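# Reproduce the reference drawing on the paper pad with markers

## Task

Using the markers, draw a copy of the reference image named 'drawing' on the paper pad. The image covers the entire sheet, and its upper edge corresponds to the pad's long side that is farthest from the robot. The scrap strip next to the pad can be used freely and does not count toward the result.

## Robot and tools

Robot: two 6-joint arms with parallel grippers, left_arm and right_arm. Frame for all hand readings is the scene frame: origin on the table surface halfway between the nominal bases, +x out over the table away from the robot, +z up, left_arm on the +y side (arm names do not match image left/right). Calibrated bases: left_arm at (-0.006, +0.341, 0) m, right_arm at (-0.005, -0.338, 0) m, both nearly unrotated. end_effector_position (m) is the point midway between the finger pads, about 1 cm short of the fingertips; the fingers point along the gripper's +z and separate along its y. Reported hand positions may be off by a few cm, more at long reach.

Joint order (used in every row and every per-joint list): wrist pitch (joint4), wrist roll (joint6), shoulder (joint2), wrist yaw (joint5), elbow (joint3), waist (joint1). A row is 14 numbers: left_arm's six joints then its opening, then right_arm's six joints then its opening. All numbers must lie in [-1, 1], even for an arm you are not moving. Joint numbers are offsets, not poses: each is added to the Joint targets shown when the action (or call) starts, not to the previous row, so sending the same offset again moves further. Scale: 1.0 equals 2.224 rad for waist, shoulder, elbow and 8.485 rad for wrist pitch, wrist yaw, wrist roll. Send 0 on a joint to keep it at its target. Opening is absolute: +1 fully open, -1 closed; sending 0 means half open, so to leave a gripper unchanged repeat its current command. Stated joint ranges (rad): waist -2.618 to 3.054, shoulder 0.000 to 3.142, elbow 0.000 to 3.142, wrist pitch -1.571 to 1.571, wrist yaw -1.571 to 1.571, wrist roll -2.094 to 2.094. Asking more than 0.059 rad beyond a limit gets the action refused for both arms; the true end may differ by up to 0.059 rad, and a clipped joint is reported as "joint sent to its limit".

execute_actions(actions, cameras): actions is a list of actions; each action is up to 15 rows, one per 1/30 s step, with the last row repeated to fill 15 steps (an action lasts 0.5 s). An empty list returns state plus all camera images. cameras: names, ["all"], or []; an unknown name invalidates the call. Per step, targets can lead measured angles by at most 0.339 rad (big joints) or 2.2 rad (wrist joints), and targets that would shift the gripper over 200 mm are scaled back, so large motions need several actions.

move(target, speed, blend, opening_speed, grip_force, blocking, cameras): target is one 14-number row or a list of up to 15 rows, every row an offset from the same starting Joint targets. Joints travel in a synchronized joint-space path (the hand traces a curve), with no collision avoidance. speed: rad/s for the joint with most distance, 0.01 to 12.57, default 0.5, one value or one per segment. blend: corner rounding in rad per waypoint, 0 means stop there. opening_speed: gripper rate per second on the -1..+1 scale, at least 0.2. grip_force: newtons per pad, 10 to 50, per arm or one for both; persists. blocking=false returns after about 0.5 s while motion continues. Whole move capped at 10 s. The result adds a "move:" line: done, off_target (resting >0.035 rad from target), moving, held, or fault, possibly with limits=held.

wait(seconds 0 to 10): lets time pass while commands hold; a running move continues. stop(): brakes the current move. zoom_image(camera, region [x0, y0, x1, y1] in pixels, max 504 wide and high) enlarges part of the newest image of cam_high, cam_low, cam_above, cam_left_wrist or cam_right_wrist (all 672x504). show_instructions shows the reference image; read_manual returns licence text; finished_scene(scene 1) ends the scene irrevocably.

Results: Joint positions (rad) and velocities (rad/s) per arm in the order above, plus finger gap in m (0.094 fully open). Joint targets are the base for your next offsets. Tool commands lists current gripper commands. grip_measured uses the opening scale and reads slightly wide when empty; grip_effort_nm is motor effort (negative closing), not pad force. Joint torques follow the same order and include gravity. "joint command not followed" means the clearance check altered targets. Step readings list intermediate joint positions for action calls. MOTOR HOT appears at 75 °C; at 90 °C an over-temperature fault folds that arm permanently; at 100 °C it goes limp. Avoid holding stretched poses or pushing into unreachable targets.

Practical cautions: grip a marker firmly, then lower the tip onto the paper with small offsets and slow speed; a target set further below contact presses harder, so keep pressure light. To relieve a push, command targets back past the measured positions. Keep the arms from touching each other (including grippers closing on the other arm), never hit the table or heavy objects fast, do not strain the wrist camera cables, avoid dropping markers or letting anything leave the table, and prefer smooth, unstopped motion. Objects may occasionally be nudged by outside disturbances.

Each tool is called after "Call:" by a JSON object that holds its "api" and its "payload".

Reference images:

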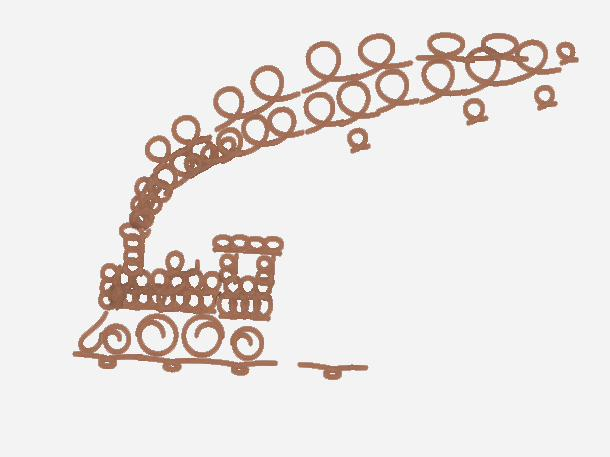

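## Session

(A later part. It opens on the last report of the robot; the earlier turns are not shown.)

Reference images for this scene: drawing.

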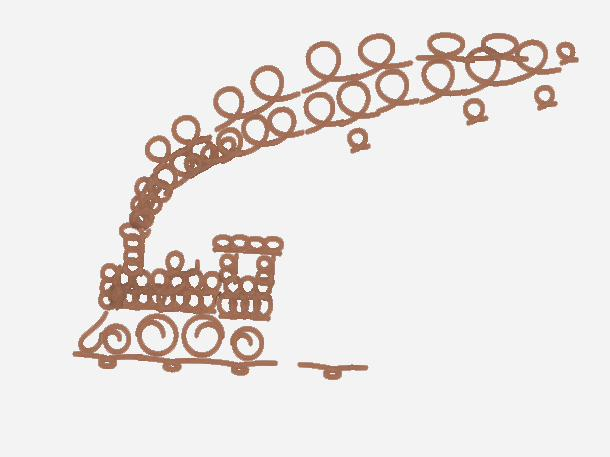

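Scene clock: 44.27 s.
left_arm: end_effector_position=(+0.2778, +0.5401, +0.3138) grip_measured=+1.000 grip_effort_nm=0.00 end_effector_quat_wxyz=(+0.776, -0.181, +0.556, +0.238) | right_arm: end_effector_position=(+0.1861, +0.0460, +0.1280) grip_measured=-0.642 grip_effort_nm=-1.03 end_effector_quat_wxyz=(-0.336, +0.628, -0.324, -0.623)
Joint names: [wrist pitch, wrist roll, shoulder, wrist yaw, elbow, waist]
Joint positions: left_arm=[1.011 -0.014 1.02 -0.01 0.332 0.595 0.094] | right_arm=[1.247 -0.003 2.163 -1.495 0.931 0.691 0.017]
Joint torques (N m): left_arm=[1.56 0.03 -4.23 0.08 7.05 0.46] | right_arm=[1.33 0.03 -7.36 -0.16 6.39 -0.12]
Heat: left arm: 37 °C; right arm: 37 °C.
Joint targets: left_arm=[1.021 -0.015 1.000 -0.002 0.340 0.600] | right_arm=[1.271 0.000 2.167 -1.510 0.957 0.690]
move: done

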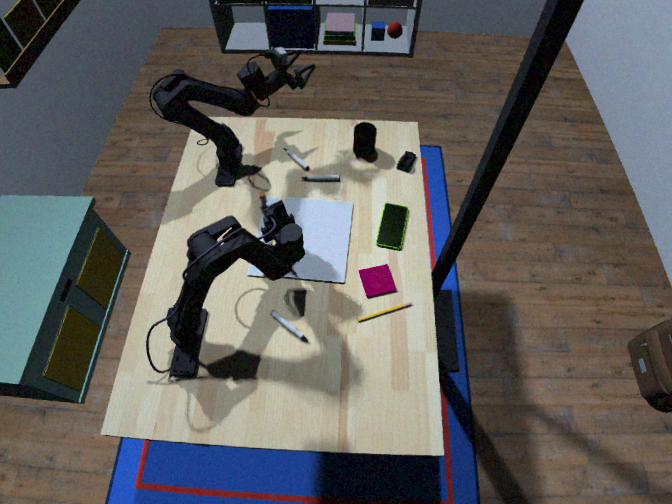

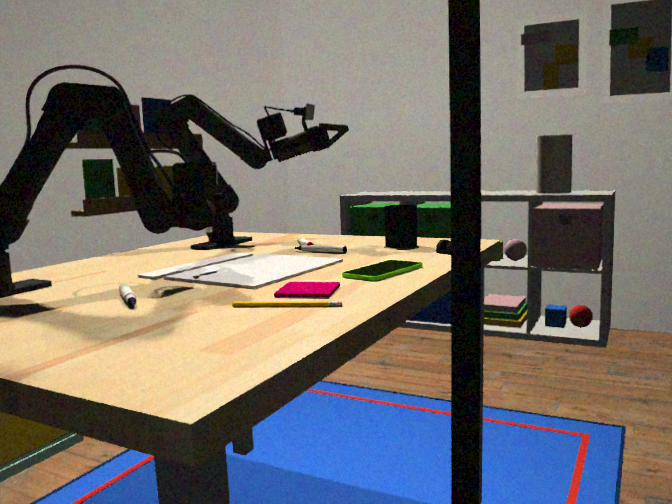

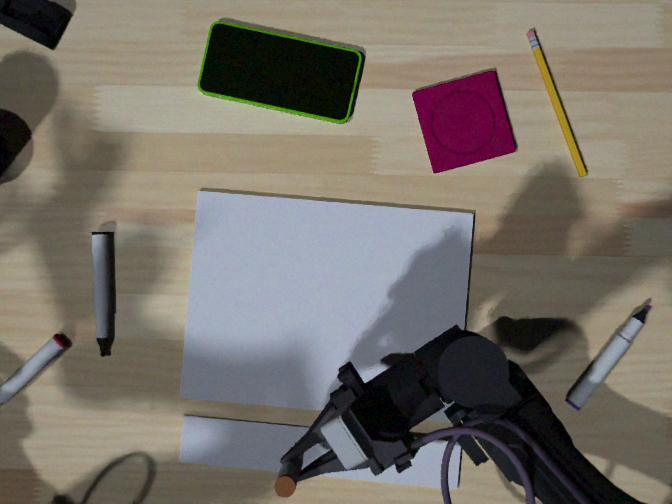

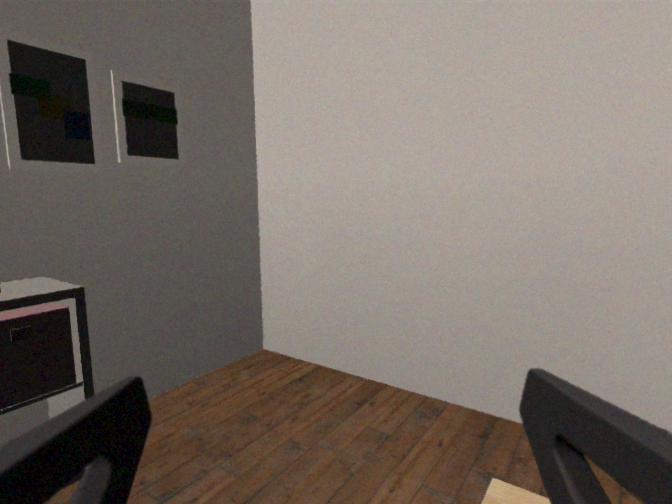

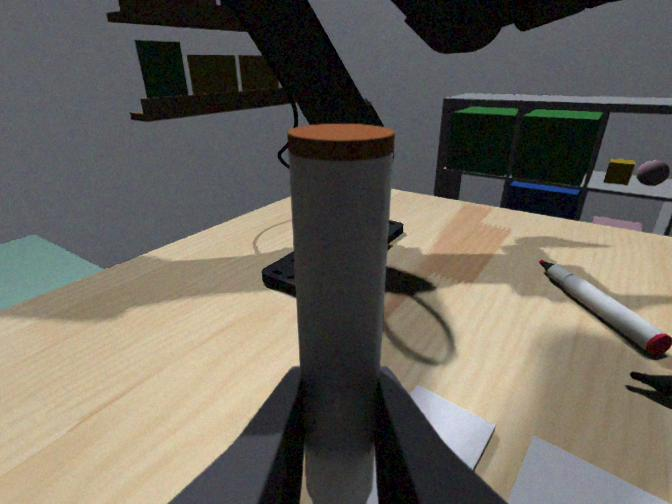

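Call:
{"api": "move", "payload": {"target": [0, 0, 0, 0, 0, 0, 1, 0.0128, 0, 0.0443, 0, -0.0247, 0.0128, -0.9], "speed": 0.15, "cameras": ["cam_above", "cam_high", "cam_right_wrist"]}}

Call:
{"api": "zoom_image", "payload": {"camera": "cam_above", "region": [240, 400, 380, 504]}}

Scene clock: 51.20 s.
left_arm: end_effector_position=(+0.2778, +0.5401, +0.3138) grip_measured=+1.000 grip_effort_nm=0.00 end_effector_quat_wxyz=(+0.776, -0.181, +0.556, +0.238) | right_arm: end_effector_position=(+0.1733, +0.0461, +0.0955) grip_measured=-0.642 grip_effort_nm=-1.03 end_effector_quat_wxyz=(-0.323, +0.629, -0.323, -0.629)
Joint names: [wrist pitch, wrist roll, shoulder, wrist yaw, elbow, waist]
Joint positions: left_arm=[1.011 -0.014 1.02 -0.01 0.332 0.595 0.094] | right_arm=[1.354 -0.001 2.262 -1.496 0.908 0.712 0.017]
Joint torques (N m): left_arm=[1.55 0.05 -4.23 0.06 6.95 0.46] | right_arm=[1.36 0.01 -7.57 -0.15 2.93 0.51]
Heat: left arm: 37 °C; right arm: 37 °C.
Joint targets: left_arm=[1.021 -0.015 1.000 -0.002 0.340 0.600] | right_arm=[1.379 0.000 2.266 -1.510 0.902 0.718]
move: done
Images, in order (width x height): cam_high 672x504, cam_above 672x504, cam_right_wrist 672x504.

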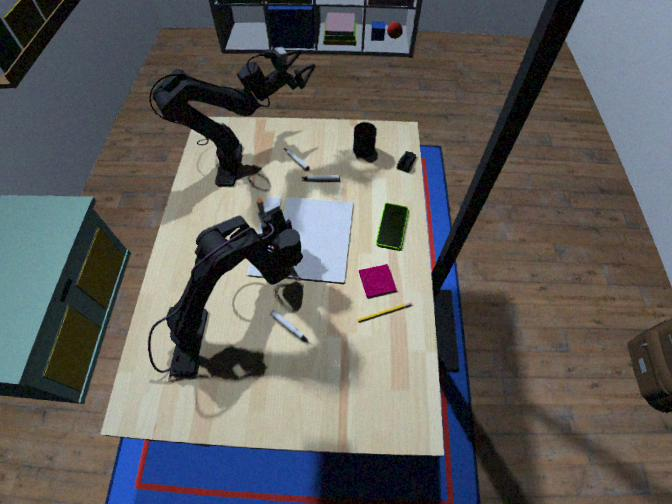

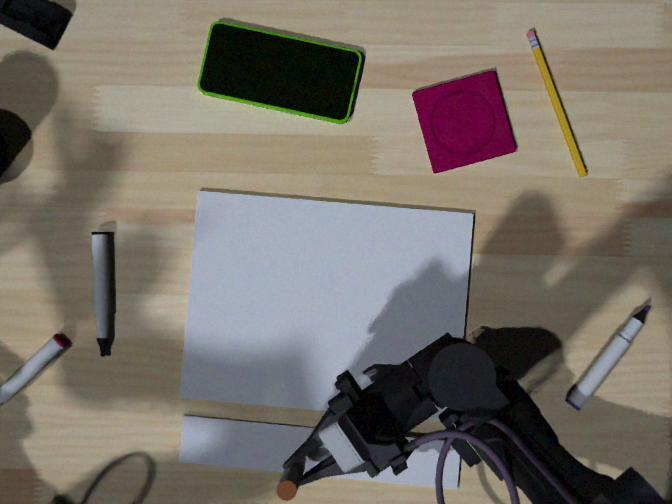

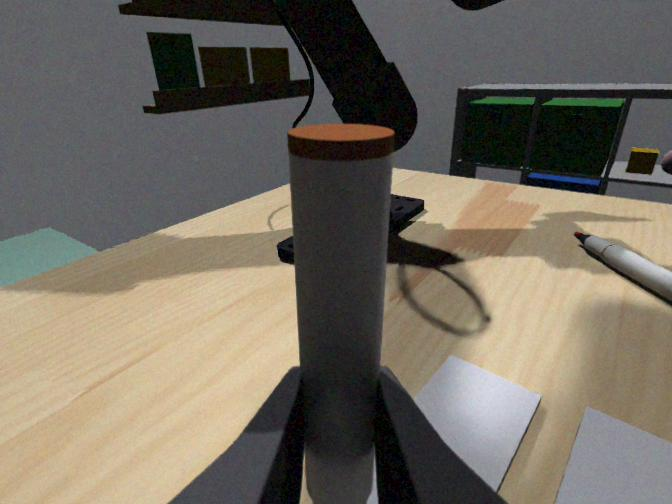

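Scaled by 3.600 from the camera's 672x504 image, which has a finer 960x720 frame.

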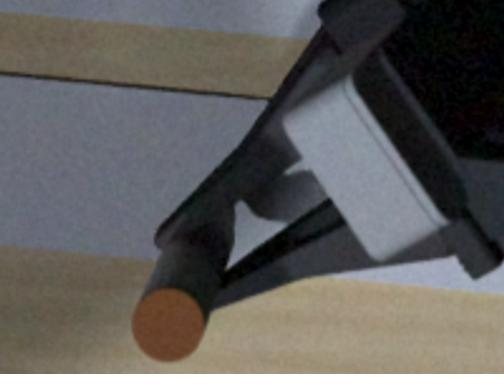

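Call:
{"api": "move", "payload": {"target": [0, 0, 0, 0, 0, 0, 1, 0.00211, 0, 0.00805, 0, 0, 0, -0.9], "speed": 0.04}}

Call:
{"api": "move", "payload": {"target": [0, 0, 0, 0, 0, 0, 1, 0.00211, 0, 0.00805, 0, 0, 0, -0.9], "speed": 0.04}}

Scene clock: 52.63 s.
left_arm: end_effector_position=(+0.2778, +0.5401, +0.3138) grip_measured=+1.000 grip_effort_nm=0.00 end_effector_quat_wxyz=(+0.776, -0.181, +0.556, +0.238) | right_arm: end_effector_position=(+0.1730, +0.0458, +0.0913) grip_measured=-0.642 grip_effort_nm=-1.03 end_effector_quat_wxyz=(-0.323, +0.629, -0.323, -0.629)
Joint names: [wrist pitch, wrist roll, shoulder, wrist yaw, elbow, waist]
Joint positions: left_arm=[1.011 -0.014 1.02 -0.01 0.332 0.595 0.094] | right_arm=[1.368 -0.001 2.277 -1.496 0.908 0.712 0.017]
Joint torques (N m): left_arm=[1.51 0.04 -4.34 0.04 6.93 0.43] | right_arm=[1.39 0.01 -7.38 -0.15 2.85 0.5]
Heat: left arm: 37 °C; right arm: 37 °C.
Joint targets: left_arm=[1.021 -0.015 1.000 -0.002 0.340 0.600] | right_arm=[1.397 0.000 2.284 -1.510 0.902 0.718]
move: done

Scene clock: 53.43 s.
left_arm: end_effector_position=(+0.2778, +0.5401, +0.3138) grip_measured=+1.000 grip_effort_nm=0.00 end_effector_quat_wxyz=(+0.776, -0.181, +0.556, +0.238) | right_arm: end_effector_position=(+0.1726, +0.0455, +0.0861) grip_measured=-0.642 grip_effort_nm=-1.03 end_effector_quat_wxyz=(-0.323, +0.628, -0.324, -0.629)
Joint names: [wrist pitch, wrist roll, shoulder, wrist yaw, elbow, waist]
Joint positions: left_arm=[1.011 -0.014 1.02 -0.01 0.332 0.595 0.094] | right_arm=[1.384 -0.001 2.295 -1.496 0.908 0.712 0.017]
Joint torques (N m): left_arm=[1.57 0.05 -4.4 0.06 6.99 0.44] | right_arm=[1.41 0 -7.39 -0.15 2.76 0.5]
Heat: left arm: 37 °C; right arm: 37 °C.
Joint targets: left_arm=[1.021 -0.015 1.000 -0.002 0.340 0.600] | right_arm=[1.415 0.000 2.302 -1.510 0.902 0.718]
move: done

Call:
{"api": "move", "payload": {"target": [0, 0, 0, 0, 0, 0, 1, 0.00126, 0, 0.00483, 0, 0, 0, -0.9], "speed": 0.03}}

Call:
{"api": "move", "payload": {"target": [0, 0, 0, 0, 0, 0, 1, 0.00126, 0, 0.00483, 0, 0, 0, -0.9], "speed": 0.03}}

Call:
{"api": "move", "payload": {"target": [0, 0, 0, 0, 0, 0, 1, 0.00126, 0, 0.00483, 0, 0, 0, -0.9], "speed": 0.03, "cameras": ["cam_above", "cam_right_wrist"]}}

Scene clock: 54.47 s.
left_arm: end_effector_position=(+0.2778, +0.5401, +0.3138) grip_measured=+1.000 grip_effort_nm=0.00 end_effector_quat_wxyz=(+0.776, -0.181, +0.556, +0.238) | right_arm: end_effector_position=(+0.1724, +0.0453, +0.0832) grip_measured=-0.642 grip_effort_nm=-1.03 end_effector_quat_wxyz=(-0.322, +0.628, -0.324, -0.629)
Joint names: [wrist pitch, wrist roll, shoulder, wrist yaw, elbow, waist]
Joint positions: left_arm=[1.011 -0.014 1.02 -0.01 0.332 0.595 0.094] | right_arm=[1.394 -0.001 2.305 -1.496 0.908 0.712 0.017]
Joint torques (N m): left_arm=[1.53 0.04 -4.16 0.09 6.94 0.28] | right_arm=[1.42 0 -7.39 -0.15 2.7 0.5]
Heat: left arm: 37 °C; right arm: 37 °C.
Joint targets: left_arm=[1.021 -0.015 1.000 -0.002 0.340 0.600] | right_arm=[1.426 0.000 2.313 -1.510 0.902 0.718]
move: done

Scene clock: 55.27 s.
left_arm: end_effector_position=(+0.2778, +0.5401, +0.3138) grip_measured=+1.000 grip_effort_nm=0.00 end_effector_quat_wxyz=(+0.776, -0.181, +0.556, +0.238) | right_arm: end_effector_position=(+0.1719, +0.0449, +0.0821) grip_measured=-0.642 grip_effort_nm=-1.03 end_effector_quat_wxyz=(-0.325, +0.630, -0.321, -0.628)
Joint names: [wrist pitch, wrist roll, shoulder, wrist yaw, elbow, waist]
Joint positions: left_arm=[1.011 -0.014 1.02 -0.01 0.332 0.595 0.094] | right_arm=[1.41 0 2.312 -1.498 0.908 0.712 0.017]
Joint torques (N m): left_arm=[1.57 0.02 -4.25 0.05 6.98 0.53] | right_arm=[1.38 0 -7.13 -0.12 2.66 0.5]
Heat: left arm: 37 °C; right arm: 37 °C.
Joint targets: left_arm=[1.021 -0.015 1.000 -0.002 0.340 0.600] | right_arm=[1.436 0.000 2.323 -1.510 0.902 0.718]
move: done

Scene clock: 56.07 s.
left_arm: end_effector_position=(+0.2778, +0.5401, +0.3138) grip_measured=+1.000 grip_effort_nm=0.00 end_effector_quat_wxyz=(+0.776, -0.181, +0.556, +0.238) | right_arm: end_effector_position=(+0.1711, +0.0443, +0.0816) grip_measured=-0.642 grip_effort_nm=-1.03 end_effector_quat_wxyz=(-0.327, +0.632, -0.316, -0.627)
Joint names: [wrist pitch, wrist roll, shoulder, wrist yaw, elbow, waist]
Joint positions: left_arm=[1.011 -0.014 1.02 -0.01 0.332 0.595 0.094] | right_arm=[1.429 0.002 2.318 -1.502 0.908 0.712 0.017]
Joint torques (N m): left_arm=[1.54 0.05 -4.26 0.06 6.91 0.47] | right_arm=[1.27 -0.01 -6.76 -0.08 2.63 0.5]
Heat: left arm: 37 °C; right arm: 37 °C.
Joint targets: left_arm=[1.021 -0.015 1.000 -0.002 0.340 0.600] | right_arm=[1.447 0.000 2.334 -1.510 0.902 0.718]
move: done
Images, in order (width x height): cam_above 672x504, cam_right_wrist 672x504.

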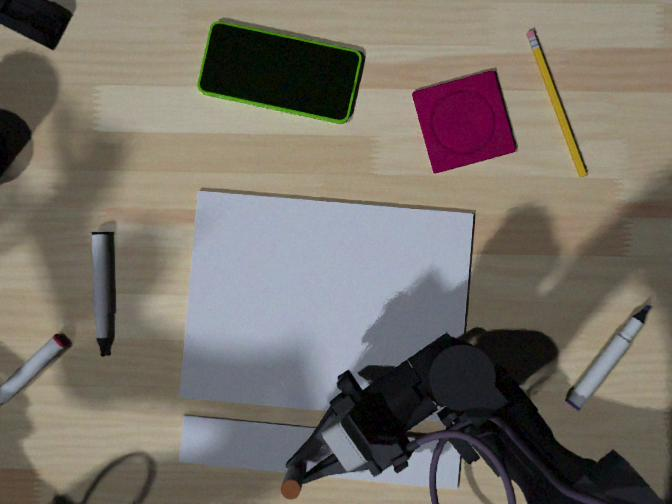

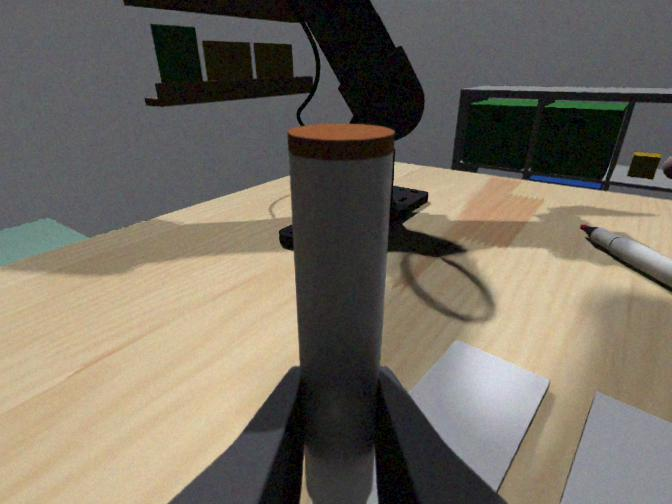

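Call:
{"api": "move", "payload": {"target": [[0,0,0,0,0,0,1,0,0.00197,0,0,0,0.00223,-0.9],[0,0,0,0,0,0,1,0,0.00524,0,0,0,0.00305,-0.9],[0,0,0,0,0,0,1,0,0.00524,0,0,0,-0.00279,-0.9],[0,0,0,0,0,0,1,0,0.00971,0,0,0,-0.0036,-0.9],[0,0,0,0,0,0,1,0,0.01419,0,0,0,-0.00585,-0.9],[0,0,0,0,0,0,1,0,0.01745,0,0,0,-0.0089,-0.9],[0,0,0,0,0,0,1,0,0.01866,0,0,0,-0.01192,-0.9],[0,0,0,0,0,0,1,0,0.01712,0,0,0,-0.01192,-0.9],[0,0,0,0,0,0,1,0,0.01592,0,0,0,-0.01416,-0.9],[0,0,0,0,0,0,1,0,0.01266,0,0,0,-0.01497,-0.9],[0,0,0,0,0,0,1,0,0.01266,0,0,0,-0.00913,-0.9],[0,0,0,0,0,0,1,0,0.00818,0,0,0,-0.00832,-0.9],[0,0,0,0,0,0,1,0,0.00371,0,0,0,-0.00607,-0.9],[0,0,0,0,0,0,1,0,0.00044,0,0,0,-0.00304,-0.9],[0,0,0,0,0,0,1,0,-0.00077,0,0,0,0,-0.9]], "speed": 0.12, "blend": 0.005}}

Scene clock: 61.33 s.
left_arm: end_effector_position=(+0.2778, +0.5401, +0.3138) grip_measured=+1.000 grip_effort_nm=0.00 end_effector_quat_wxyz=(+0.776, -0.181, +0.556, +0.238) | right_arm: end_effector_position=(+0.1702, +0.0433, +0.0811) grip_measured=-0.642 grip_effort_nm=-1.03 end_effector_quat_wxyz=(-0.323, +0.632, -0.316, -0.630)
Joint names: [wrist pitch, wrist roll, shoulder, wrist yaw, elbow, waist]
Joint positions: left_arm=[1.011 -0.014 1.02 -0.01 0.332 0.595 0.094] | right_arm=[1.435 0.012 2.32 -1.51 0.908 0.711 0.017]
Joint torques (N m): left_arm=[1.56 0.05 -4.15 0.08 7.01 0.27] | right_arm=[1.23 -0.18 -6.95 0.01 2.61 0.59]
Heat: left arm: 37 °C; right arm: 37 °C.
Joint targets: left_arm=[1.021 -0.015 1.000 -0.002 0.340 0.600] | right_arm=[1.447 -0.006 2.334 -1.510 0.902 0.718]
move: done

Call:
{"api": "move", "payload": {"target": [[0,0,0,0,0,0,1,-0.0132,0,-0.0737,0,0,0,-0.9],[0,0,0,0,0,0,1,-0.0132,0,-0.0737,0,0,-0.17,-0.9]], "speed": [0.3, 0.6], "blend": 0.03, "cameras": ["cam_above"]}}

Call:
{"api": "zoom_image", "payload": {"camera": "cam_above", "region": [250, 405, 350, 485]}}

Scene clock: 63.30 s.
left_arm: end_effector_position=(+0.2778, +0.5401, +0.3138) grip_measured=+1.000 grip_effort_nm=0.00 end_effector_quat_wxyz=(+0.776, -0.181, +0.556, +0.238) | right_arm: end_effector_position=(+0.3014, -0.0475, +0.1179) grip_measured=-0.642 grip_effort_nm=-1.03 end_effector_quat_wxyz=(-0.449, +0.570, -0.416, -0.548)
Joint names: [wrist pitch, wrist roll, shoulder, wrist yaw, elbow, waist]
Joint positions: left_arm=[1.011 -0.014 1.02 -0.01 0.332 0.595 0.094] | right_arm=[1.346 -0.001 2.198 -1.509 0.908 0.333 0.017]
Joint torques (N m): left_arm=[1.53 0.05 -4.31 0.05 7.1 0.49] | right_arm=[1.02 -0.06 -9.85 0.01 3.23 0.54]
Heat: left arm: 37 °C; right arm: 37 °C.
Joint targets: left_arm=[1.021 -0.015 1.000 -0.002 0.340 0.600] | right_arm=[1.335 -0.006 2.170 -1.510 0.902 0.340]
move: done
Images, in order (width x height): cam_above 672x504.

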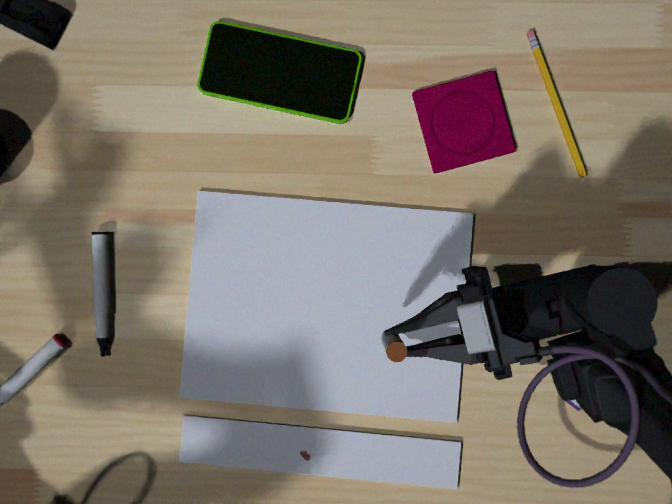

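Scaled by 5.040 from the camera's 672x504 image, which has a finer 960x720 frame.

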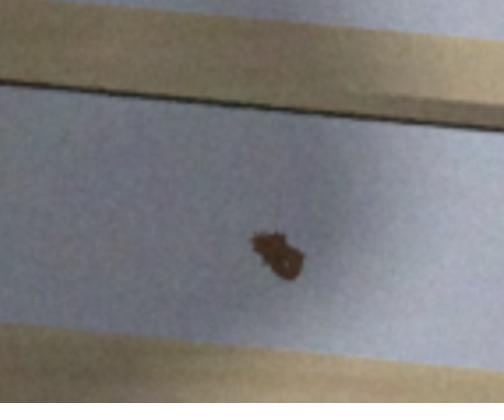

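Call:
{"api": "move", "payload": {"target": [[0,0,0,0,0,0,1,0,0,0,0.02292,0,0.20256,-0.9],[0,0,0,0,0,0,1,0.010065,0,0.06133,0.02292,0,0.20256,-0.9]], "speed": [0.5, 0.15]}}

Call:
{"api": "move", "payload": {"target": [[0,0,0,0,0,0,1,0,0,0,0,0,0.009,-0.9],[0,0,0,0,0,0,1,0,0,0,0.00519,0,0.01664,-0.9],[0,0,0,0,0,0,1,0.000421,0,0.001605,0.00519,0,0.01664,-0.9],[0,0,0,0,0,0,1,0.000421,0,0.001605,0.00519,0,0.0018,-0.9],[0,0,0,0,0,0,1,0.000421,0,0.001605,0.01037,0,0.01529,-0.9],[0,0,0,0,0,0,1,0.000842,0,0.00321,0.01037,0,0.01529,-0.9],[0,0,0,0,0,0,1,0.000842,0,0.00321,0.01037,0,0.02428,-0.9],[0,0,0,0,0,0,1,0.000842,0,0.00321,0.01556,0,0.03193,-0.9],[0,0,0,0,0,0,1,0.001263,0,0.004815,0.01556,0,0.03193,-0.9],[0,0,0,0,0,0,1,0.001263,0,0.004815,0.01556,0,0.01709,-0.9],[0,0,0,0,0,0,1,0.001263,0,0.004815,0.02075,0,0.03058,-0.9],[0,0,0,0,0,0,1,0.001684,0,0.00642,0.02075,0,0.03058,-0.9],[0,0,0,0,0,0,1,0.001684,0,0.00642,0.02075,0,0.03957,-0.9]], "speed": 0.12, "blend": 0.002}}

Scene clock: 69.97 s.
left_arm: end_effector_position=(+0.2778, +0.5401, +0.3138) grip_measured=+1.000 grip_effort_nm=0.00 end_effector_quat_wxyz=(+0.776, -0.181, +0.556, +0.238) | right_arm: end_effector_position=(+0.1655, +0.0775, +0.0843) grip_measured=-0.642 grip_effort_nm=-1.03 end_effector_quat_wxyz=(-0.352, +0.613, -0.353, -0.613)
Joint names: [wrist pitch, wrist roll, shoulder, wrist yaw, elbow, waist]
Joint positions: left_arm=[1.011 -0.014 1.02 -0.01 0.332 0.595 0.094] | right_arm=[1.392 -0.001 2.302 -1.318 0.908 0.797 0.017]
Joint torques (N m): left_arm=[1.58 0.05 -4.31 0.07 6.91 0.4] | right_arm=[1.48 -0.05 -7.66 0.02 2.84 -0.51]
Heat: left arm: 37 °C; right arm: 37 °C.
Joint targets: left_arm=[1.021 -0.015 1.000 -0.002 0.340 0.600] | right_arm=[1.421 -0.006 2.306 -1.316 0.902 0.791]
move: done

Scene clock: 73.10 s.
left_arm: end_effector_position=(+0.2778, +0.5401, +0.3138) grip_measured=+1.000 grip_effort_nm=0.00 end_effector_quat_wxyz=(+0.776, -0.181, +0.556, +0.238) | right_arm: end_effector_position=(+0.1598, +0.1049, +0.0836) grip_measured=-0.642 grip_effort_nm=-1.03 end_effector_quat_wxyz=(-0.386, +0.596, -0.378, -0.595)
Joint names: [wrist pitch, wrist roll, shoulder, wrist yaw, elbow, waist]
Joint positions: left_arm=[1.011 -0.014 1.02 -0.01 0.332 0.595 0.094] | right_arm=[1.413 -0.001 2.311 -1.143 0.908 0.874 0.017]
Joint torques (N m): left_arm=[1.57 0.07 -4.36 0.05 6.99 0.49] | right_arm=[1.52 -0.06 -7.38 0.03 2.91 0.34]
Heat: left arm: 37 °C; right arm: 37 °C.
Joint targets: left_arm=[1.021 -0.015 1.000 -0.002 0.340 0.600] | right_arm=[1.435 -0.006 2.321 -1.140 0.902 0.879]
move: done; blend cut to 0.0018 rad at target 2, 0.0018 rad at target 3, 0.0018 rad at target 5, 0.0018 rad at target 6, 0.0018 rad at target 8, 0.0018 rad at target 9, 0.0018 rad at target 11, 0.0018 rad at target 12

Call:
{"api": "move", "payload": {"target": [[0,0,0,0,0,0,1,-0.0118,0,-0.0674,0,0,0,-0.9],[0,0,0,0,0,0,1,-0.0118,0,-0.0674,0,0,-0.2,-0.9]], "speed": [0.3, 0.6], "blend": 0.03, "cameras": ["cam_above"]}}

Call:
{"api": "zoom_image", "payload": {"camera": "cam_above", "region": [220, 405, 320, 485]}}

Scene clock: 75.23 s.
left_arm: end_effector_position=(+0.2778, +0.5401, +0.3138) grip_measured=+1.000 grip_effort_nm=0.00 end_effector_quat_wxyz=(+0.776, -0.181, +0.556, +0.238) | right_arm: end_effector_position=(+0.3382, -0.0090, +0.1201) grip_measured=-0.642 grip_effort_nm=-1.03 end_effector_quat_wxyz=(+0.521, -0.501, +0.489, +0.488)
Joint names: [wrist pitch, wrist roll, shoulder, wrist yaw, elbow, waist]
Joint positions: left_arm=[1.011 -0.014 1.02 -0.01 0.332 0.595 0.094] | right_arm=[1.34 -0.001 2.2 -1.137 0.908 0.428 0.017]
Joint torques (N m): left_arm=[1.52 -0.01 -4.22 0.07 7.01 0.34] | right_arm=[1.27 -0.05 -10.07 0 3.48 0.5]
Heat: left arm: 37 °C; right arm: 37 °C.
Joint targets: left_arm=[1.021 -0.015 1.000 -0.002 0.340 0.600] | right_arm=[1.335 -0.006 2.171 -1.139 0.902 0.434]
move: done
Images, in order (width x height): cam_above 672x504.

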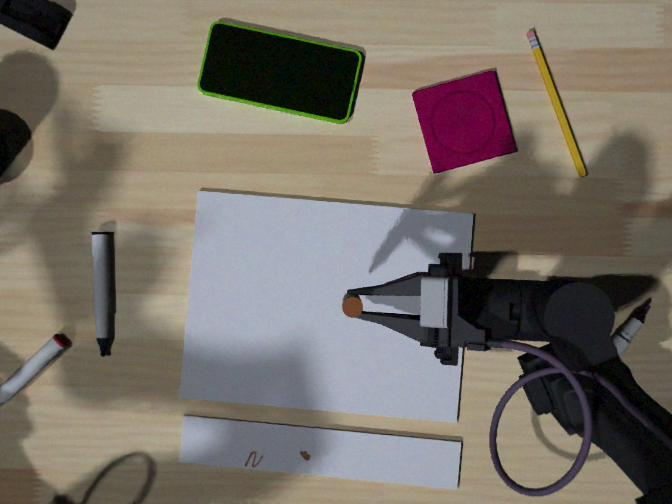

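Scaled by 5.040 from the camera's 672x504 image, which has a finer 960x720 frame.

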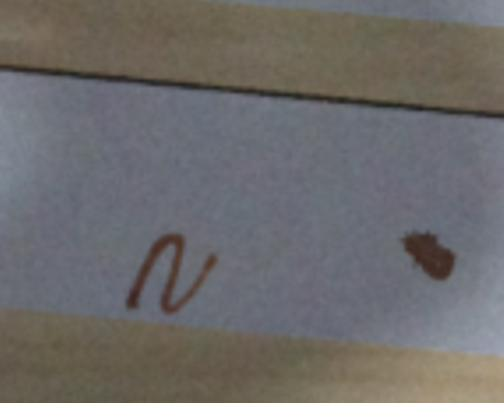

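Call:
{"api": "zoom_image", "payload": {"camera": "cam_above", "region": [170, 170, 250, 230]}}

Call:
{"api": "zoom_image", "payload": {"camera": "cam_above", "region": [430, 190, 510, 250]}}

Call:
{"api": "zoom_image", "payload": {"camera": "cam_above", "region": [160, 380, 240, 440]}}

Call:
{"api": "zoom_image", "payload": {"camera": "cam_above", "region": [430, 390, 510, 450]}}

Scaled by 6.300 from the camera's 672x504 image, which has a finer 960x720 frame.

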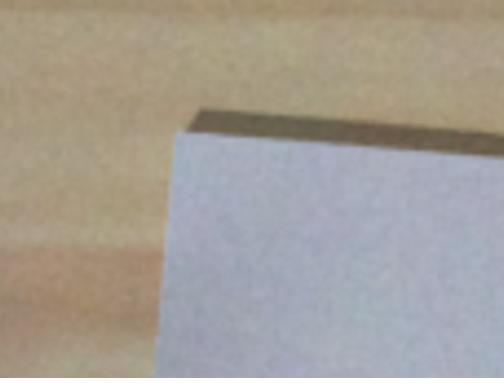

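Scaled by 6.300 from the camera's 672x504 image, which has a finer 960x720 frame.

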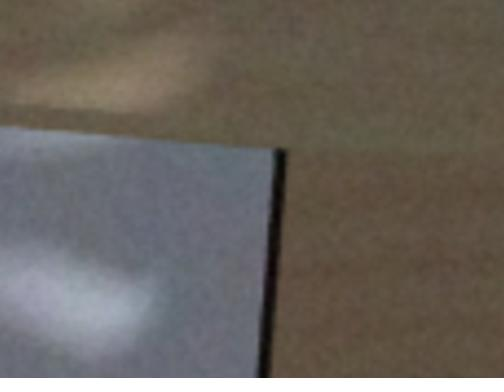

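Scaled by 6.300 from the camera's 672x504 image, which has a finer 960x720 frame.

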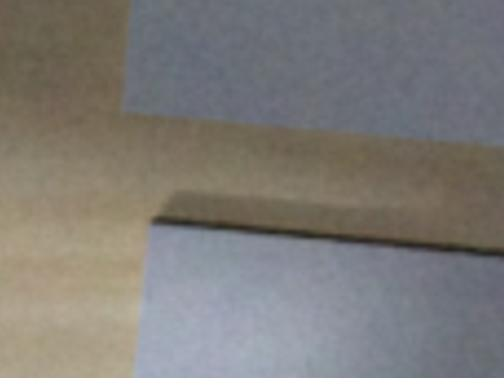

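Scaled by 6.300 from the camera's 672x504 image, which has a finer 960x720 frame.

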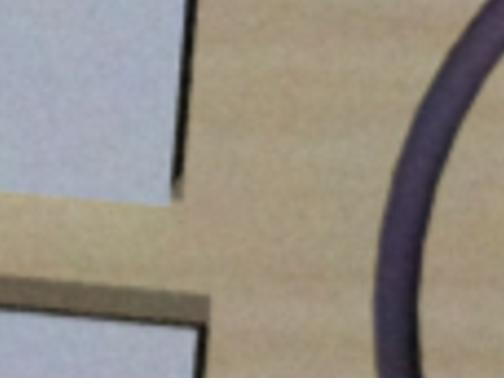

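Call:
{"api": "move", "payload": {"target": [0,0,0,0,0,0,1,-0.01674,0,0.0806,-0.01226,0.1259,0.1972,-0.9], "speed": 0.4}}

Scene clock: 81.70 s.
left_arm: end_effector_position=(+0.2778, +0.5401, +0.3138) grip_measured=+1.000 grip_effort_nm=0.00 end_effector_quat_wxyz=(+0.776, -0.181, +0.556, +0.238) | right_arm: end_effector_position=(+0.1783, +0.1385, +0.1041) grip_measured=-0.642 grip_effort_nm=-1.03 end_effector_quat_wxyz=(-0.358, +0.613, -0.349, -0.611)
Joint names: [wrist pitch, wrist roll, shoulder, wrist yaw, elbow, waist]
Joint positions: left_arm=[1.011 -0.014 1.02 -0.01 0.332 0.595 0.094] | right_arm=[1.201 -0.001 2.344 -1.232 1.154 0.879 0.017]
Joint torques (N m): left_arm=[1.54 0.03 -4.34 0.07 7.04 0.39] | right_arm=[1.22 -0.05 -8.62 -0.11 6.95 -0.65]
Heat: left arm: 38 °C; right arm: 37 °C.
Joint targets: left_arm=[1.021 -0.015 1.000 -0.002 0.340 0.600] | right_arm=[1.193 -0.006 2.350 -1.243 1.182 0.872]
move: done

Call:
{"api": "move", "payload": {"target": [0,0,0,0,0,0,1,0.00984,0,0.0218,0,0,-0.00513,-0.9], "speed": 0.1}}

Call:
{"api": "move", "payload": {"target": [0,0,0,0,0,0,1,0.00071,0,0.0027,0,0,0,-0.9], "speed": 0.03}}

Call:
{"api": "move", "payload": {"target": [0,0,0,0,0,0,1,0.00036,0,0.00136,0,0,0,-0.9], "speed": 0.03}}

Call:
{"api": "move", "payload": {"target": [0,0,0,0,0,0,1,0.00036,0,0.00136,0,0,0,-0.9], "speed": 0.03}}

Scene clock: 83.43 s.
left_arm: end_effector_position=(+0.2778, +0.5401, +0.3138) grip_measured=+1.000 grip_effort_nm=0.00 end_effector_quat_wxyz=(+0.776, -0.181, +0.556, +0.238) | right_arm: end_effector_position=(+0.1826, +0.1356, +0.0879) grip_measured=-0.642 grip_effort_nm=-1.03 end_effector_quat_wxyz=(-0.361, +0.612, -0.352, -0.609)
Joint names: [wrist pitch, wrist roll, shoulder, wrist yaw, elbow, waist]
Joint positions: left_arm=[1.011 -0.014 1.02 -0.01 0.332 0.595 0.094] | right_arm=[1.25 -0.001 2.393 -1.232 1.154 0.868 0.017]
Joint torques (N m): left_arm=[1.52 0.03 -4.36 0.08 7.02 0.4] | right_arm=[1.52 -0.05 -8.69 -0.11 6.72 -0.62]
Heat: left arm: 38 °C; right arm: 37 °C.
Joint targets: left_arm=[1.021 -0.015 1.000 -0.002 0.340 0.600] | right_arm=[1.276 -0.006 2.399 -1.243 1.182 0.861]
move: done

Scene clock: 84.17 s.
left_arm: end_effector_position=(+0.2778, +0.5401, +0.3138) grip_measured=+1.000 grip_effort_nm=0.00 end_effector_quat_wxyz=(+0.776, -0.181, +0.556, +0.238) | right_arm: end_effector_position=(+0.1825, +0.1355, +0.0862) grip_measured=-0.642 grip_effort_nm=-1.03 end_effector_quat_wxyz=(-0.361, +0.612, -0.352, -0.609)
Joint names: [wrist pitch, wrist roll, shoulder, wrist yaw, elbow, waist]
Joint positions: left_arm=[1.011 -0.014 1.02 -0.01 0.332 0.595 0.094] | right_arm=[1.256 -0.001 2.398 -1.232 1.154 0.868 0.017]
Joint torques (N m): left_arm=[1.52 0.07 -4.23 0.06 7.01 0.42] | right_arm=[1.52 -0.05 -8.66 -0.12 6.69 -0.62]
Heat: left arm: 38 °C; right arm: 37 °C.
Joint targets: left_arm=[1.021 -0.015 1.000 -0.002 0.340 0.600] | right_arm=[1.282 -0.006 2.405 -1.243 1.182 0.861]
move: done

Scene clock: 84.87 s.
left_arm: end_effector_position=(+0.2778, +0.5401, +0.3138) grip_measured=+1.000 grip_effort_nm=0.00 end_effector_quat_wxyz=(+0.776, -0.181, +0.556, +0.238) | right_arm: end_effector_position=(+0.1825, +0.1355, +0.0866) grip_measured=-0.642 grip_effort_nm=-1.03 end_effector_quat_wxyz=(-0.362, +0.612, -0.351, -0.609)
Joint names: [wrist pitch, wrist roll, shoulder, wrist yaw, elbow, waist]
Joint positions: left_arm=[1.011 -0.014 1.02 -0.01 0.332 0.595 0.094] | right_arm=[1.259 -0.001 2.398 -1.232 1.154 0.868 0.017]
Joint torques (N m): left_arm=[1.54 -0.01 -4.26 0.07 6.95 0.43] | right_arm=[1.53 -0.05 -8.44 -0.11 6.69 -0.62]
Heat: left arm: 38 °C; right arm: 37 °C.
Joint targets: left_arm=[1.021 -0.015 1.000 -0.002 0.340 0.600] | right_arm=[1.285 -0.006 2.408 -1.243 1.182 0.861]
move: done

Scene clock: 85.57 s.
left_arm: end_effector_position=(+0.2778, +0.5401, +0.3138) grip_measured=+1.000 grip_effort_nm=0.00 end_effector_quat_wxyz=(+0.776, -0.181, +0.556, +0.238) | right_arm: end_effector_position=(+0.1824, +0.1354, +0.0845) grip_measured=-0.642 grip_effort_nm=-1.03 end_effector_quat_wxyz=(-0.362, +0.612, -0.352, -0.609)
Joint names: [wrist pitch, wrist roll, shoulder, wrist yaw, elbow, waist]
Joint positions: left_arm=[1.011 -0.014 1.02 -0.01 0.332 0.595 0.094] | right_arm=[1.262 -0.001 2.403 -1.232 1.154 0.868 0.017]
Joint torques (N m): left_arm=[1.56 0.03 -4.25 0.08 6.99 0.49] | right_arm=[1.52 -0.05 -8.61 -0.11 6.65 -0.62]
Heat: left arm: 38 °C; right arm: 37 °C.
Joint targets: left_arm=[1.021 -0.015 1.000 -0.002 0.340 0.600] | right_arm=[1.288 -0.006 2.411 -1.243 1.182 0.861]
move: done

Call:
{"api": "move", "payload": {"target": [0,0,0,0,0,0,1,0.00036,0,0.00136,0,0,0,-0.9], "speed": 0.03}}

Call:
{"api": "move", "payload": {"target": [0,0,0,0,0,0,1,0.00036,0,0.00136,0,0,0,-0.9], "speed": 0.03}}

Call:
{"api": "move", "payload": {"target": [0,0,0,0,0,0,1,0.00036,0,0.00136,0,0,0,-0.9], "speed": 0.03}}

Call:
{"api": "move", "payload": {"target": [0,0,0,0,0,0,1,0.00036,0,0.00136,0,0,0,-0.9], "speed": 0.03}}

Scene clock: 86.67 s.
left_arm: end_effector_position=(+0.2778, +0.5401, +0.3138) grip_measured=+1.000 grip_effort_nm=0.00 end_effector_quat_wxyz=(+0.776, -0.181, +0.556, +0.238) | right_arm: end_effector_position=(+0.1823, +0.1354, +0.0850) grip_measured=-0.642 grip_effort_nm=-1.03 end_effector_quat_wxyz=(-0.363, +0.612, -0.351, -0.609)
Joint names: [wrist pitch, wrist roll, shoulder, wrist yaw, elbow, waist]
Joint positions: left_arm=[1.011 -0.014 1.02 -0.01 0.332 0.595 0.094] | right_arm=[1.265 -0.001 2.403 -1.232 1.154 0.868 0.017]
Joint torques (N m): left_arm=[1.57 0.04 -4.26 0.06 7.05 0.39] | right_arm=[1.5 -0.05 -8.38 -0.11 6.67 -0.64]
Heat: left arm: 38 °C; right arm: 37 °C.
Joint targets: left_arm=[1.021 -0.015 1.000 -0.002 0.340 0.600] | right_arm=[1.291 -0.006 2.414 -1.243 1.182 0.861]
move: done

Scene clock: 87.37 s.
left_arm: end_effector_position=(+0.2778, +0.5401, +0.3138) grip_measured=+1.000 grip_effort_nm=0.00 end_effector_quat_wxyz=(+0.776, -0.181, +0.556, +0.238) | right_arm: end_effector_position=(+0.1822, +0.1353, +0.0843) grip_measured=-0.642 grip_effort_nm=-1.03 end_effector_quat_wxyz=(-0.363, +0.612, -0.350, -0.609)
Joint names: [wrist pitch, wrist roll, shoulder, wrist yaw, elbow, waist]
Joint positions: left_arm=[1.011 -0.014 1.02 -0.01 0.332 0.595 0.094] | right_arm=[1.269 -0.001 2.406 -1.233 1.154 0.868 0.017]
Joint torques (N m): left_arm=[1.52 0.04 -4.3 0.07 7.05 0.47] | right_arm=[1.51 -0.05 -8.36 -0.11 6.65 -0.61]
Heat: left arm: 38 °C; right arm: 37 °C.
Joint targets: left_arm=[1.021 -0.015 1.000 -0.002 0.340 0.600] | right_arm=[1.294 -0.006 2.417 -1.244 1.182 0.861]
move: done

Scene clock: 88.07 s.
left_arm: end_effector_position=(+0.2778, +0.5401, +0.3138) grip_measured=+1.000 grip_effort_nm=0.00 end_effector_quat_wxyz=(+0.776, -0.181, +0.556, +0.238) | right_arm: end_effector_position=(+0.1819, +0.1350, +0.0839) grip_measured=-0.642 grip_effort_nm=-1.03 end_effector_quat_wxyz=(-0.365, +0.613, -0.348, -0.609)
Joint names: [wrist pitch, wrist roll, shoulder, wrist yaw, elbow, waist]
Joint positions: left_arm=[1.011 -0.014 1.02 -0.01 0.332 0.595 0.094] | right_arm=[1.278 -0.001 2.409 -1.234 1.154 0.868 0.017]
Joint torques (N m): left_arm=[1.56 0.04 -4.37 0.07 6.95 0.53] | right_arm=[1.46 -0.05 -8.38 -0.09 6.63 -0.62]
Heat: left arm: 38 °C; right arm: 37 °C.
Joint targets: left_arm=[1.021 -0.015 1.000 -0.002 0.340 0.600] | right_arm=[1.298 -0.006 2.420 -1.244 1.182 0.861]
move: done

Scene clock: 88.77 s.
left_arm: end_effector_position=(+0.2778, +0.5401, +0.3138) grip_measured=+1.000 grip_effort_nm=0.00 end_effector_quat_wxyz=(+0.776, -0.181, +0.556, +0.238) | right_arm: end_effector_position=(+0.1818, +0.1350, +0.0838) grip_measured=-0.642 grip_effort_nm=-1.03 end_effector_quat_wxyz=(-0.366, +0.613, -0.346, -0.609)
Joint names: [wrist pitch, wrist roll, shoulder, wrist yaw, elbow, waist]
Joint positions: left_arm=[1.011 -0.014 1.02 -0.01 0.332 0.595 0.094] | right_arm=[1.284 -0.001 2.411 -1.234 1.154 0.868 0.017]
Joint torques (N m): left_arm=[1.54 0.03 -4.21 0.06 7.08 0.42] | right_arm=[1.43 -0.05 -8.31 -0.08 6.63 -0.62]
Heat: left arm: 38 °C; right arm: 38 °C.
Joint targets: left_arm=[1.021 -0.015 1.000 -0.002 0.340 0.600] | right_arm=[1.301 -0.006 2.423 -1.244 1.182 0.861]
move: done

Call:
{"api": "move", "payload": {"target": [[0,0,0,0,0,0,1,-0.00071,0.00136,-0.0027,0,0,0.00562,-0.9],[0,0,0,0,0,0,1,-0.00071,0.00428,-0.0027,0,0,0.00728,-0.9],[0,0,0,0,0,0,1,-0.00071,0.00428,-0.0027,0,0,0.00233,-0.9],[0,0,0,0,0,0,1,-0.00071,0.0094,-0.0027,0,0,0.00129,-0.9],[0,0,0,0,0,0,1,-0.00071,0.01342,-0.0027,0,0,-0.00063,-0.9],[0,0,0,0,0,0,1,-0.00071,0.01636,-0.0027,0,0,-0.00297,-0.9],[0,0,0,0,0,0,1,-0.00071,0.01744,-0.0027,0,0,-0.00511,-0.9],[0,0,0,0,0,0,1,-0.00071,0.01591,-0.0027,0,0,-0.00511,-0.9],[0,0,0,0,0,0,1,-0.00071,0.01483,-0.0027,0,0,-0.00648,-0.9],[0,0,0,0,0,0,1,-0.00071,0.01298,-0.0027,0,0,-0.00677,-0.9],[0,0,0,0,0,0,1,-0.00071,0.01298,-0.0027,0,0,-0.00182,-0.9],[0,0,0,0,0,0,1,-0.00071,0.00787,-0.0027,0,0,-0.00078,-0.9],[0,0,0,0,0,0,1,-0.00071,0.00384,-0.0027,0,0,0.00113,-0.9],[0,0,0,0,0,0,1,-0.00071,0.0009,-0.0027,0,0,0.00348,-0.9],[0,0,0,0,0,0,1,-0.00071,-0.00018,-0.0027,0,0,0.00562,-0.9]], "speed": 0.15, "blend": 0.004}}

Call:
{"api": "move", "payload": {"target": [[0,0,0,0,0,0,1,-0.0102,0,-0.058,0,0,0,-0.9],[0,0,0,0,0,0,1,-0.0102,0,-0.058,0,0,-0.2,-0.9]], "speed": [0.3, 0.6], "blend": 0.03, "cameras": ["cam_above"]}}

Call:
{"api": "zoom_image", "payload": {"camera": "cam_above", "region": [190, 410, 270, 470]}}

Scene clock: 93.03 s.
left_arm: end_effector_position=(+0.2778, +0.5401, +0.3138) grip_measured=+1.000 grip_effort_nm=0.00 end_effector_quat_wxyz=(+0.776, -0.181, +0.556, +0.238) | right_arm: end_effector_position=(+0.1822, +0.1353, +0.0844) grip_measured=-0.642 grip_effort_nm=-1.03 end_effector_quat_wxyz=(-0.367, +0.613, -0.346, -0.609)
Joint names: [wrist pitch, wrist roll, shoulder, wrist yaw, elbow, waist]
Joint positions: left_arm=[1.011 -0.014 1.02 -0.01 0.332 0.595 0.094] | right_arm=[1.284 -0.001 2.411 -1.234 1.157 0.868 0.017]
Joint torques (N m): left_arm=[1.53 0.04 -4.36 0.08 7.06 0.49] | right_arm=[1.37 -0.08 -8.76 -0.09 6.42 0.46]
Heat: left arm: 38 °C; right arm: 38 °C.
Joint targets: left_arm=[1.021 -0.015 1.000 -0.002 0.340 0.600] | right_arm=[1.294 -0.008 2.417 -1.244 1.183 0.873]
move: done

Scene clock: 94.80 s.
left_arm: end_effector_position=(+0.2778, +0.5401, +0.3138) grip_measured=+1.000 grip_effort_nm=0.00 end_effector_quat_wxyz=(+0.776, -0.181, +0.556, +0.238) | right_arm: end_effector_position=(+0.3697, +0.0094, +0.1191) grip_measured=-0.642 grip_effort_nm=-1.03 end_effector_quat_wxyz=(+0.500, -0.527, +0.462, +0.509)
Joint names: [wrist pitch, wrist roll, shoulder, wrist yaw, elbow, waist]
Joint positions: left_arm=[1.011 -0.014 1.02 -0.01 0.332 0.595 0.094] | right_arm=[1.216 -0.003 2.319 -1.238 1.16 0.422 0.017]
Joint torques (N m): left_arm=[1.57 0.03 -4.33 0.06 6.99 0.31] | right_arm=[1.19 -0.05 -11.37 -0.03 6.56 0.53]
Heat: left arm: 38 °C; right arm: 37 °C.
Joint targets: left_arm=[1.021 -0.015 1.000 -0.002 0.340 0.600] | right_arm=[1.208 -0.008 2.288 -1.244 1.182 0.428]
move: done
Images, in order (width x height): cam_above 672x504.

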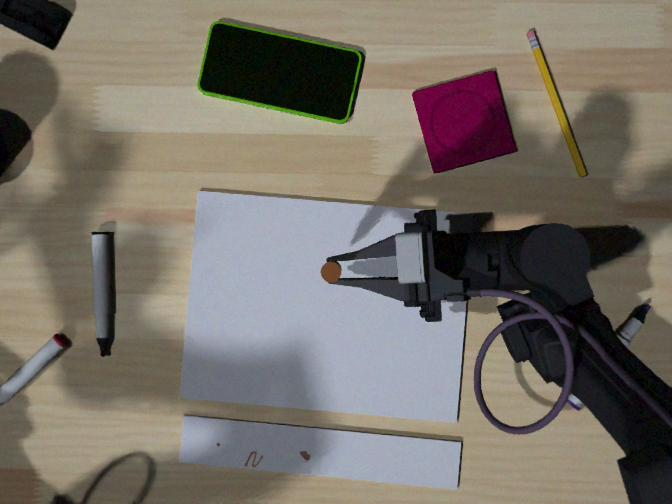

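Scaled by 6.300 from the camera's 672x504 image, which has a finer 960x720 frame.

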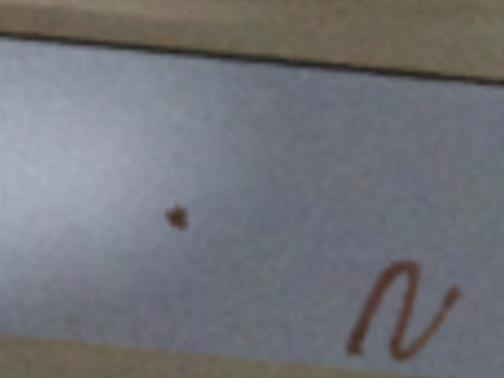

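Call:
{"api": "move", "payload": {"target": [[0,0,0,0,0,0,1,0,0,0,0.02227,0,0.20998,-0.9],[0,0,0,0,0,0,1,0,0,0,0.01533,0,0.21866,-0.9],[0,0,0,0,0,0,1,0.00719,0,0.05216,0.01533,0,0.21866,-0.9]], "speed": [0.5, 0.1, 0.1]}}

Call:
{"api": "move", "payload": {"target": [0,0,0,0,0,0,1,0.00036,0,0.00136,0,0,0,-0.9], "speed": 0.03}}

Call:
{"api": "move", "payload": {"target": [0,0,0,0,0,0,1,0.00036,0,0.00136,0,0,0,-0.9], "speed": 0.03}}

Scene clock: 102.77 s.
left_arm: end_effector_position=(+0.2778, +0.5401, +0.3138) grip_measured=+1.000 grip_effort_nm=0.00 end_effector_quat_wxyz=(+0.776, -0.181, +0.556, +0.238) | right_arm: end_effector_position=(+0.1843, +0.1546, +0.0856) grip_measured=-0.642 grip_effort_nm=-1.03 end_effector_quat_wxyz=(-0.386, +0.595, -0.381, -0.593)
Joint names: [wrist pitch, wrist roll, shoulder, wrist yaw, elbow, waist]
Joint positions: left_arm=[1.011 -0.014 1.02 -0.01 0.332 0.595 0.094] | right_arm=[1.242 -0.003 2.399 -1.103 1.16 0.909 0.017]
Joint torques (N m): left_arm=[1.54 0.03 -4.21 0.08 7.16 0.46] | right_arm=[1.58 -0.05 -8.87 -0.11 6.28 0.51]
Heat: left arm: 38 °C; right arm: 39 °C.
Joint targets: left_arm=[1.021 -0.015 1.000 -0.002 0.340 0.600] | right_arm=[1.269 -0.008 2.404 -1.113 1.182 0.915]
move: done

Scene clock: 103.47 s.
left_arm: end_effector_position=(+0.2778, +0.5401, +0.3138) grip_measured=+1.000 grip_effort_nm=0.00 end_effector_quat_wxyz=(+0.776, -0.181, +0.556, +0.238) | right_arm: end_effector_position=(+0.1843, +0.1546, +0.0860) grip_measured=-0.642 grip_effort_nm=-1.03 end_effector_quat_wxyz=(-0.387, +0.595, -0.380, -0.593)
Joint names: [wrist pitch, wrist roll, shoulder, wrist yaw, elbow, waist]
Joint positions: left_arm=[1.011 -0.014 1.02 -0.01 0.332 0.595 0.094] | right_arm=[1.245 -0.003 2.399 -1.103 1.16 0.909 0.017]
Joint torques (N m): left_arm=[1.54 0.07 -4.36 0.03 7.04 0.38] | right_arm=[1.6 -0.05 -8.65 -0.11 6.28 0.5]
Heat: left arm: 38 °C; right arm: 39 °C.
Joint targets: left_arm=[1.021 -0.015 1.000 -0.002 0.340 0.600] | right_arm=[1.272 -0.008 2.407 -1.113 1.182 0.915]
move: done

Scene clock: 104.17 s.
left_arm: end_effector_position=(+0.2778, +0.5401, +0.3138) grip_measured=+1.000 grip_effort_nm=0.00 end_effector_quat_wxyz=(+0.776, -0.181, +0.556, +0.238) | right_arm: end_effector_position=(+0.1842, +0.1545, +0.0849) grip_measured=-0.642 grip_effort_nm=-1.03 end_effector_quat_wxyz=(-0.387, +0.595, -0.380, -0.593)
Joint names: [wrist pitch, wrist roll, shoulder, wrist yaw, elbow, waist]
Joint positions: left_arm=[1.011 -0.014 1.02 -0.01 0.332 0.595 0.094] | right_arm=[1.25 -0.003 2.403 -1.103 1.16 0.909 0.017]
Joint torques (N m): left_arm=[1.55 0.03 -4.34 0.09 6.93 0.35] | right_arm=[1.58 -0.05 -8.7 -0.11 6.26 0.51]
Heat: left arm: 38 °C; right arm: 39 °C.
Joint targets: left_arm=[1.021 -0.015 1.000 -0.002 0.340 0.600] | right_arm=[1.275 -0.008 2.410 -1.114 1.182 0.915]
move: done

Call:
{"api": "move", "payload": {"target": [0,0,0,0,0,0,1,0.00036,0,0.00136,0,0,0,-0.9], "speed": 0.03}}

Call:
{"api": "move", "payload": {"target": [0,0,0,0,0,0,1,0.00036,0,0.00136,0,0,0,-0.9], "speed": 0.03}}

Call:
{"api": "move", "payload": {"target": [0,0,0,0,0,0,1,0.00036,0,0.00136,0,0,0,-0.9], "speed": 0.03}}

Scene clock: 105.17 s.
left_arm: end_effector_position=(+0.2778, +0.5401, +0.3138) grip_measured=+1.000 grip_effort_nm=0.00 end_effector_quat_wxyz=(+0.776, -0.181, +0.556, +0.238) | right_arm: end_effector_position=(+0.1842, +0.1545, +0.0851) grip_measured=-0.642 grip_effort_nm=-1.03 end_effector_quat_wxyz=(-0.387, +0.595, -0.379, -0.593)
Joint names: [wrist pitch, wrist roll, shoulder, wrist yaw, elbow, waist]
Joint positions: left_arm=[1.011 -0.014 1.02 -0.01 0.332 0.595 0.094] | right_arm=[1.251 -0.003 2.403 -1.103 1.16 0.909 0.017]
Joint torques (N m): left_arm=[1.53 0.05 -4.19 0.07 6.98 0.39] | right_arm=[1.59 -0.05 -8.47 -0.11 6.26 0.5]
Heat: left arm: 38 °C; right arm: 39 °C.
Joint targets: left_arm=[1.021 -0.015 1.000 -0.002 0.340 0.600] | right_arm=[1.278 -0.008 2.413 -1.114 1.182 0.915]
move: done

Scene clock: 105.87 s.
left_arm: end_effector_position=(+0.2778, +0.5401, +0.3138) grip_measured=+1.000 grip_effort_nm=0.00 end_effector_quat_wxyz=(+0.776, -0.181, +0.556, +0.238) | right_arm: end_effector_position=(+0.1841, +0.1544, +0.0846) grip_measured=-0.642 grip_effort_nm=-1.03 end_effector_quat_wxyz=(-0.389, +0.595, -0.378, -0.593)
Joint names: [wrist pitch, wrist roll, shoulder, wrist yaw, elbow, waist]
Joint positions: left_arm=[1.011 -0.014 1.02 -0.01 0.332 0.595 0.094] | right_arm=[1.26 -0.003 2.406 -1.103 1.16 0.909 0.017]
Joint torques (N m): left_arm=[1.55 0.04 -4.31 0.09 7.06 0.44] | right_arm=[1.52 -0.05 -8.54 -0.11 6.24 0.5]
Heat: left arm: 38 °C; right arm: 39 °C.
Joint targets: left_arm=[1.021 -0.015 1.000 -0.002 0.340 0.600] | right_arm=[1.281 -0.008 2.416 -1.113 1.182 0.915]
move: done

Scene clock: 106.57 s.
left_arm: end_effector_position=(+0.2778, +0.5401, +0.3138) grip_measured=+1.000 grip_effort_nm=0.00 end_effector_quat_wxyz=(+0.776, -0.181, +0.556, +0.238) | right_arm: end_effector_position=(+0.1839, +0.1543, +0.0846) grip_measured=-0.642 grip_effort_nm=-1.03 end_effector_quat_wxyz=(-0.390, +0.596, -0.376, -0.593)
Joint names: [wrist pitch, wrist roll, shoulder, wrist yaw, elbow, waist]
Joint positions: left_arm=[1.011 -0.014 1.02 -0.01 0.332 0.595 0.094] | right_arm=[1.266 -0.003 2.408 -1.104 1.16 0.909 0.017]
Joint torques (N m): left_arm=[1.52 0.04 -4.22 0.09 6.99 0.32] | right_arm=[1.51 -0.05 -8.47 -0.1 6.23 0.5]
Heat: left arm: 38 °C; right arm: 39 °C.
Joint targets: left_arm=[1.021 -0.015 1.000 -0.002 0.340 0.600] | right_arm=[1.284 -0.008 2.419 -1.114 1.182 0.915]
move: done

Call:
{"api": "move", "payload": {"target": [[0,0,0,0,0,0,1,0,0,0,-0.00028,0,0.00108,-0.9],[0,0,0,0,0,0,1,0,0,0,-0.00108,0,0.00146,-0.9],[0,0,0,0,0,0,1,0,0,0,-0.00108,0,-0.00484,-0.9],[0,0,0,0,0,0,1,0,0,0,-0.00288,0,-0.00562,-0.9],[0,0,0,0,0,0,1,0,0,0,-0.00488,0,-0.00771,-0.9],[0,0,0,0,0,0,1,0,0,0,-0.00643,0,-0.01041,-0.9],[0,0,0,0,0,0,1,0,0,0,-0.00701,0,-0.01284,-0.9],[0,0,0,0,0,0,1,0,0,0,-0.00407,0,-0.01284,-0.9],[0,0,0,0,0,0,1,0,0,0,-0.00379,0,-0.01392,-0.9],[0,0,0,0,0,0,1,0,0,0,-0.00299,0,-0.0143,-0.9],[0,0,0,0,0,0,1,0,0,0,-0.00299,0,-0.008,-0.9],[0,0,0,0,0,0,1,0,0,0,-0.00119,0,-0.00722,-0.9],[0,0,0,0,0,0,1,0,0,0,0.00082,0,-0.00513,-0.9],[0,0,0,0,0,0,1,0,0,0,0.00237,0,-0.00243,-0.9],[0,0,0,0,0,0,1,0,0,0,0.00295,0,0,-0.9]], "speed": 0.08, "blend": 0.003}}

Call:
{"api": "move", "payload": {"target": [[0,0,0,0,0,0,1,-0.0102,0,-0.058,0,0,0,-0.9],[0,0,0,0,0,0,1,-0.0102,0,-0.058,0,0,-0.2,-0.9]], "speed": [0.3, 0.6], "blend": 0.03, "cameras": ["cam_above"]}}

Call:
{"api": "zoom_image", "payload": {"camera": "cam_above", "region": [180, 410, 260, 470]}}

Scene clock: 109.87 s.
left_arm: end_effector_position=(+0.2778, +0.5401, +0.3138) grip_measured=+1.000 grip_effort_nm=0.00 end_effector_quat_wxyz=(+0.776, -0.181, +0.556, +0.238) | right_arm: end_effector_position=(+0.1856, +0.1550, +0.0847) grip_measured=-0.642 grip_effort_nm=-1.03 end_effector_quat_wxyz=(-0.393, +0.594, -0.379, -0.591)
Joint names: [wrist pitch, wrist roll, shoulder, wrist yaw, elbow, waist]
Joint positions: left_arm=[1.011 -0.014 1.02 -0.01 0.332 0.595 0.094] | right_arm=[1.266 -0.003 2.408 -1.093 1.16 0.909 0.017]
Joint torques (N m): left_arm=[1.53 0.02 -4.23 0.07 7.13 0.42] | right_arm=[1.51 -0.05 -8.49 0.06 6.23 0.5]
Heat: left arm: 38 °C; right arm: 39 °C.
Joint targets: left_arm=[1.021 -0.015 1.000 -0.002 0.340 0.600] | right_arm=[1.284 -0.008 2.419 -1.088 1.182 0.915]
move: done; blend cut to 0.0012 rad at target 1, 0.0027 rad at target 6, 0.0027 rad at target 7, 0.0012 rad at target 8, 0.0012 rad at target 9, 0.0027 rad at target 14

Scene clock: 111.63 s.
left_arm: end_effector_position=(+0.2778, +0.5401, +0.3138) grip_measured=+1.000 grip_effort_nm=0.00 end_effector_quat_wxyz=(+0.776, -0.181, +0.556, +0.238) | right_arm: end_effector_position=(+0.3825, +0.0257, +0.1175) grip_measured=-0.642 grip_effort_nm=-1.03 end_effector_quat_wxyz=(+0.524, -0.496, +0.494, +0.485)
Joint names: [wrist pitch, wrist roll, shoulder, wrist yaw, elbow, waist]
Joint positions: left_arm=[1.011 -0.014 1.02 -0.01 0.332 0.595 0.094] | right_arm=[1.204 -0.003 2.321 -1.085 1.16 0.464 0.017]
Joint torques (N m): left_arm=[1.58 0.05 -4.26 0.11 6.94 0.43] | right_arm=[1.29 -0.05 -11.47 -0.01 6.65 0.49]
Heat: left arm: 38 °C; right arm: 39 °C.
Joint targets: left_arm=[1.021 -0.015 1.000 -0.002 0.340 0.600] | right_arm=[1.198 -0.008 2.290 -1.088 1.182 0.470]
move: done
Images, in order (width x height): cam_above 672x504.

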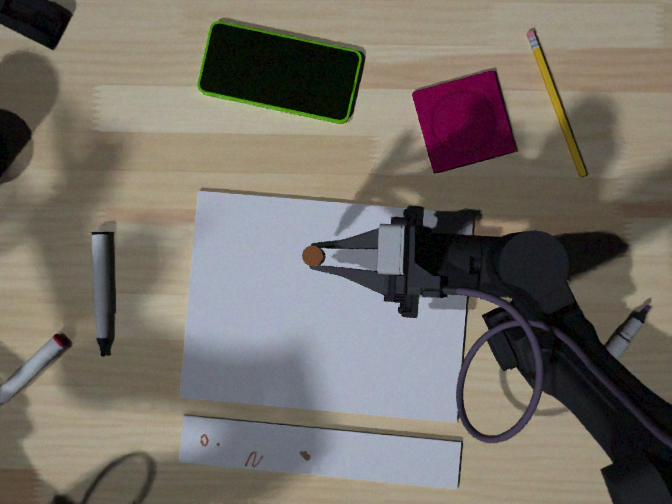

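Scaled by 6.300 from the camera's 672x504 image, which has a finer 960x720 frame.

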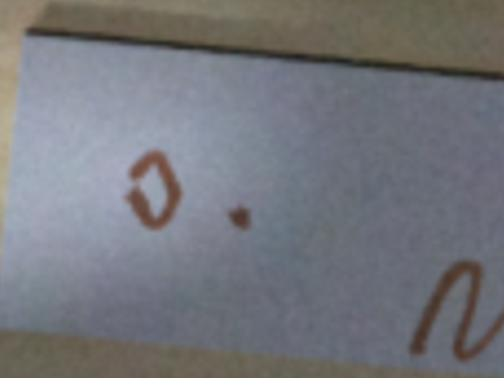

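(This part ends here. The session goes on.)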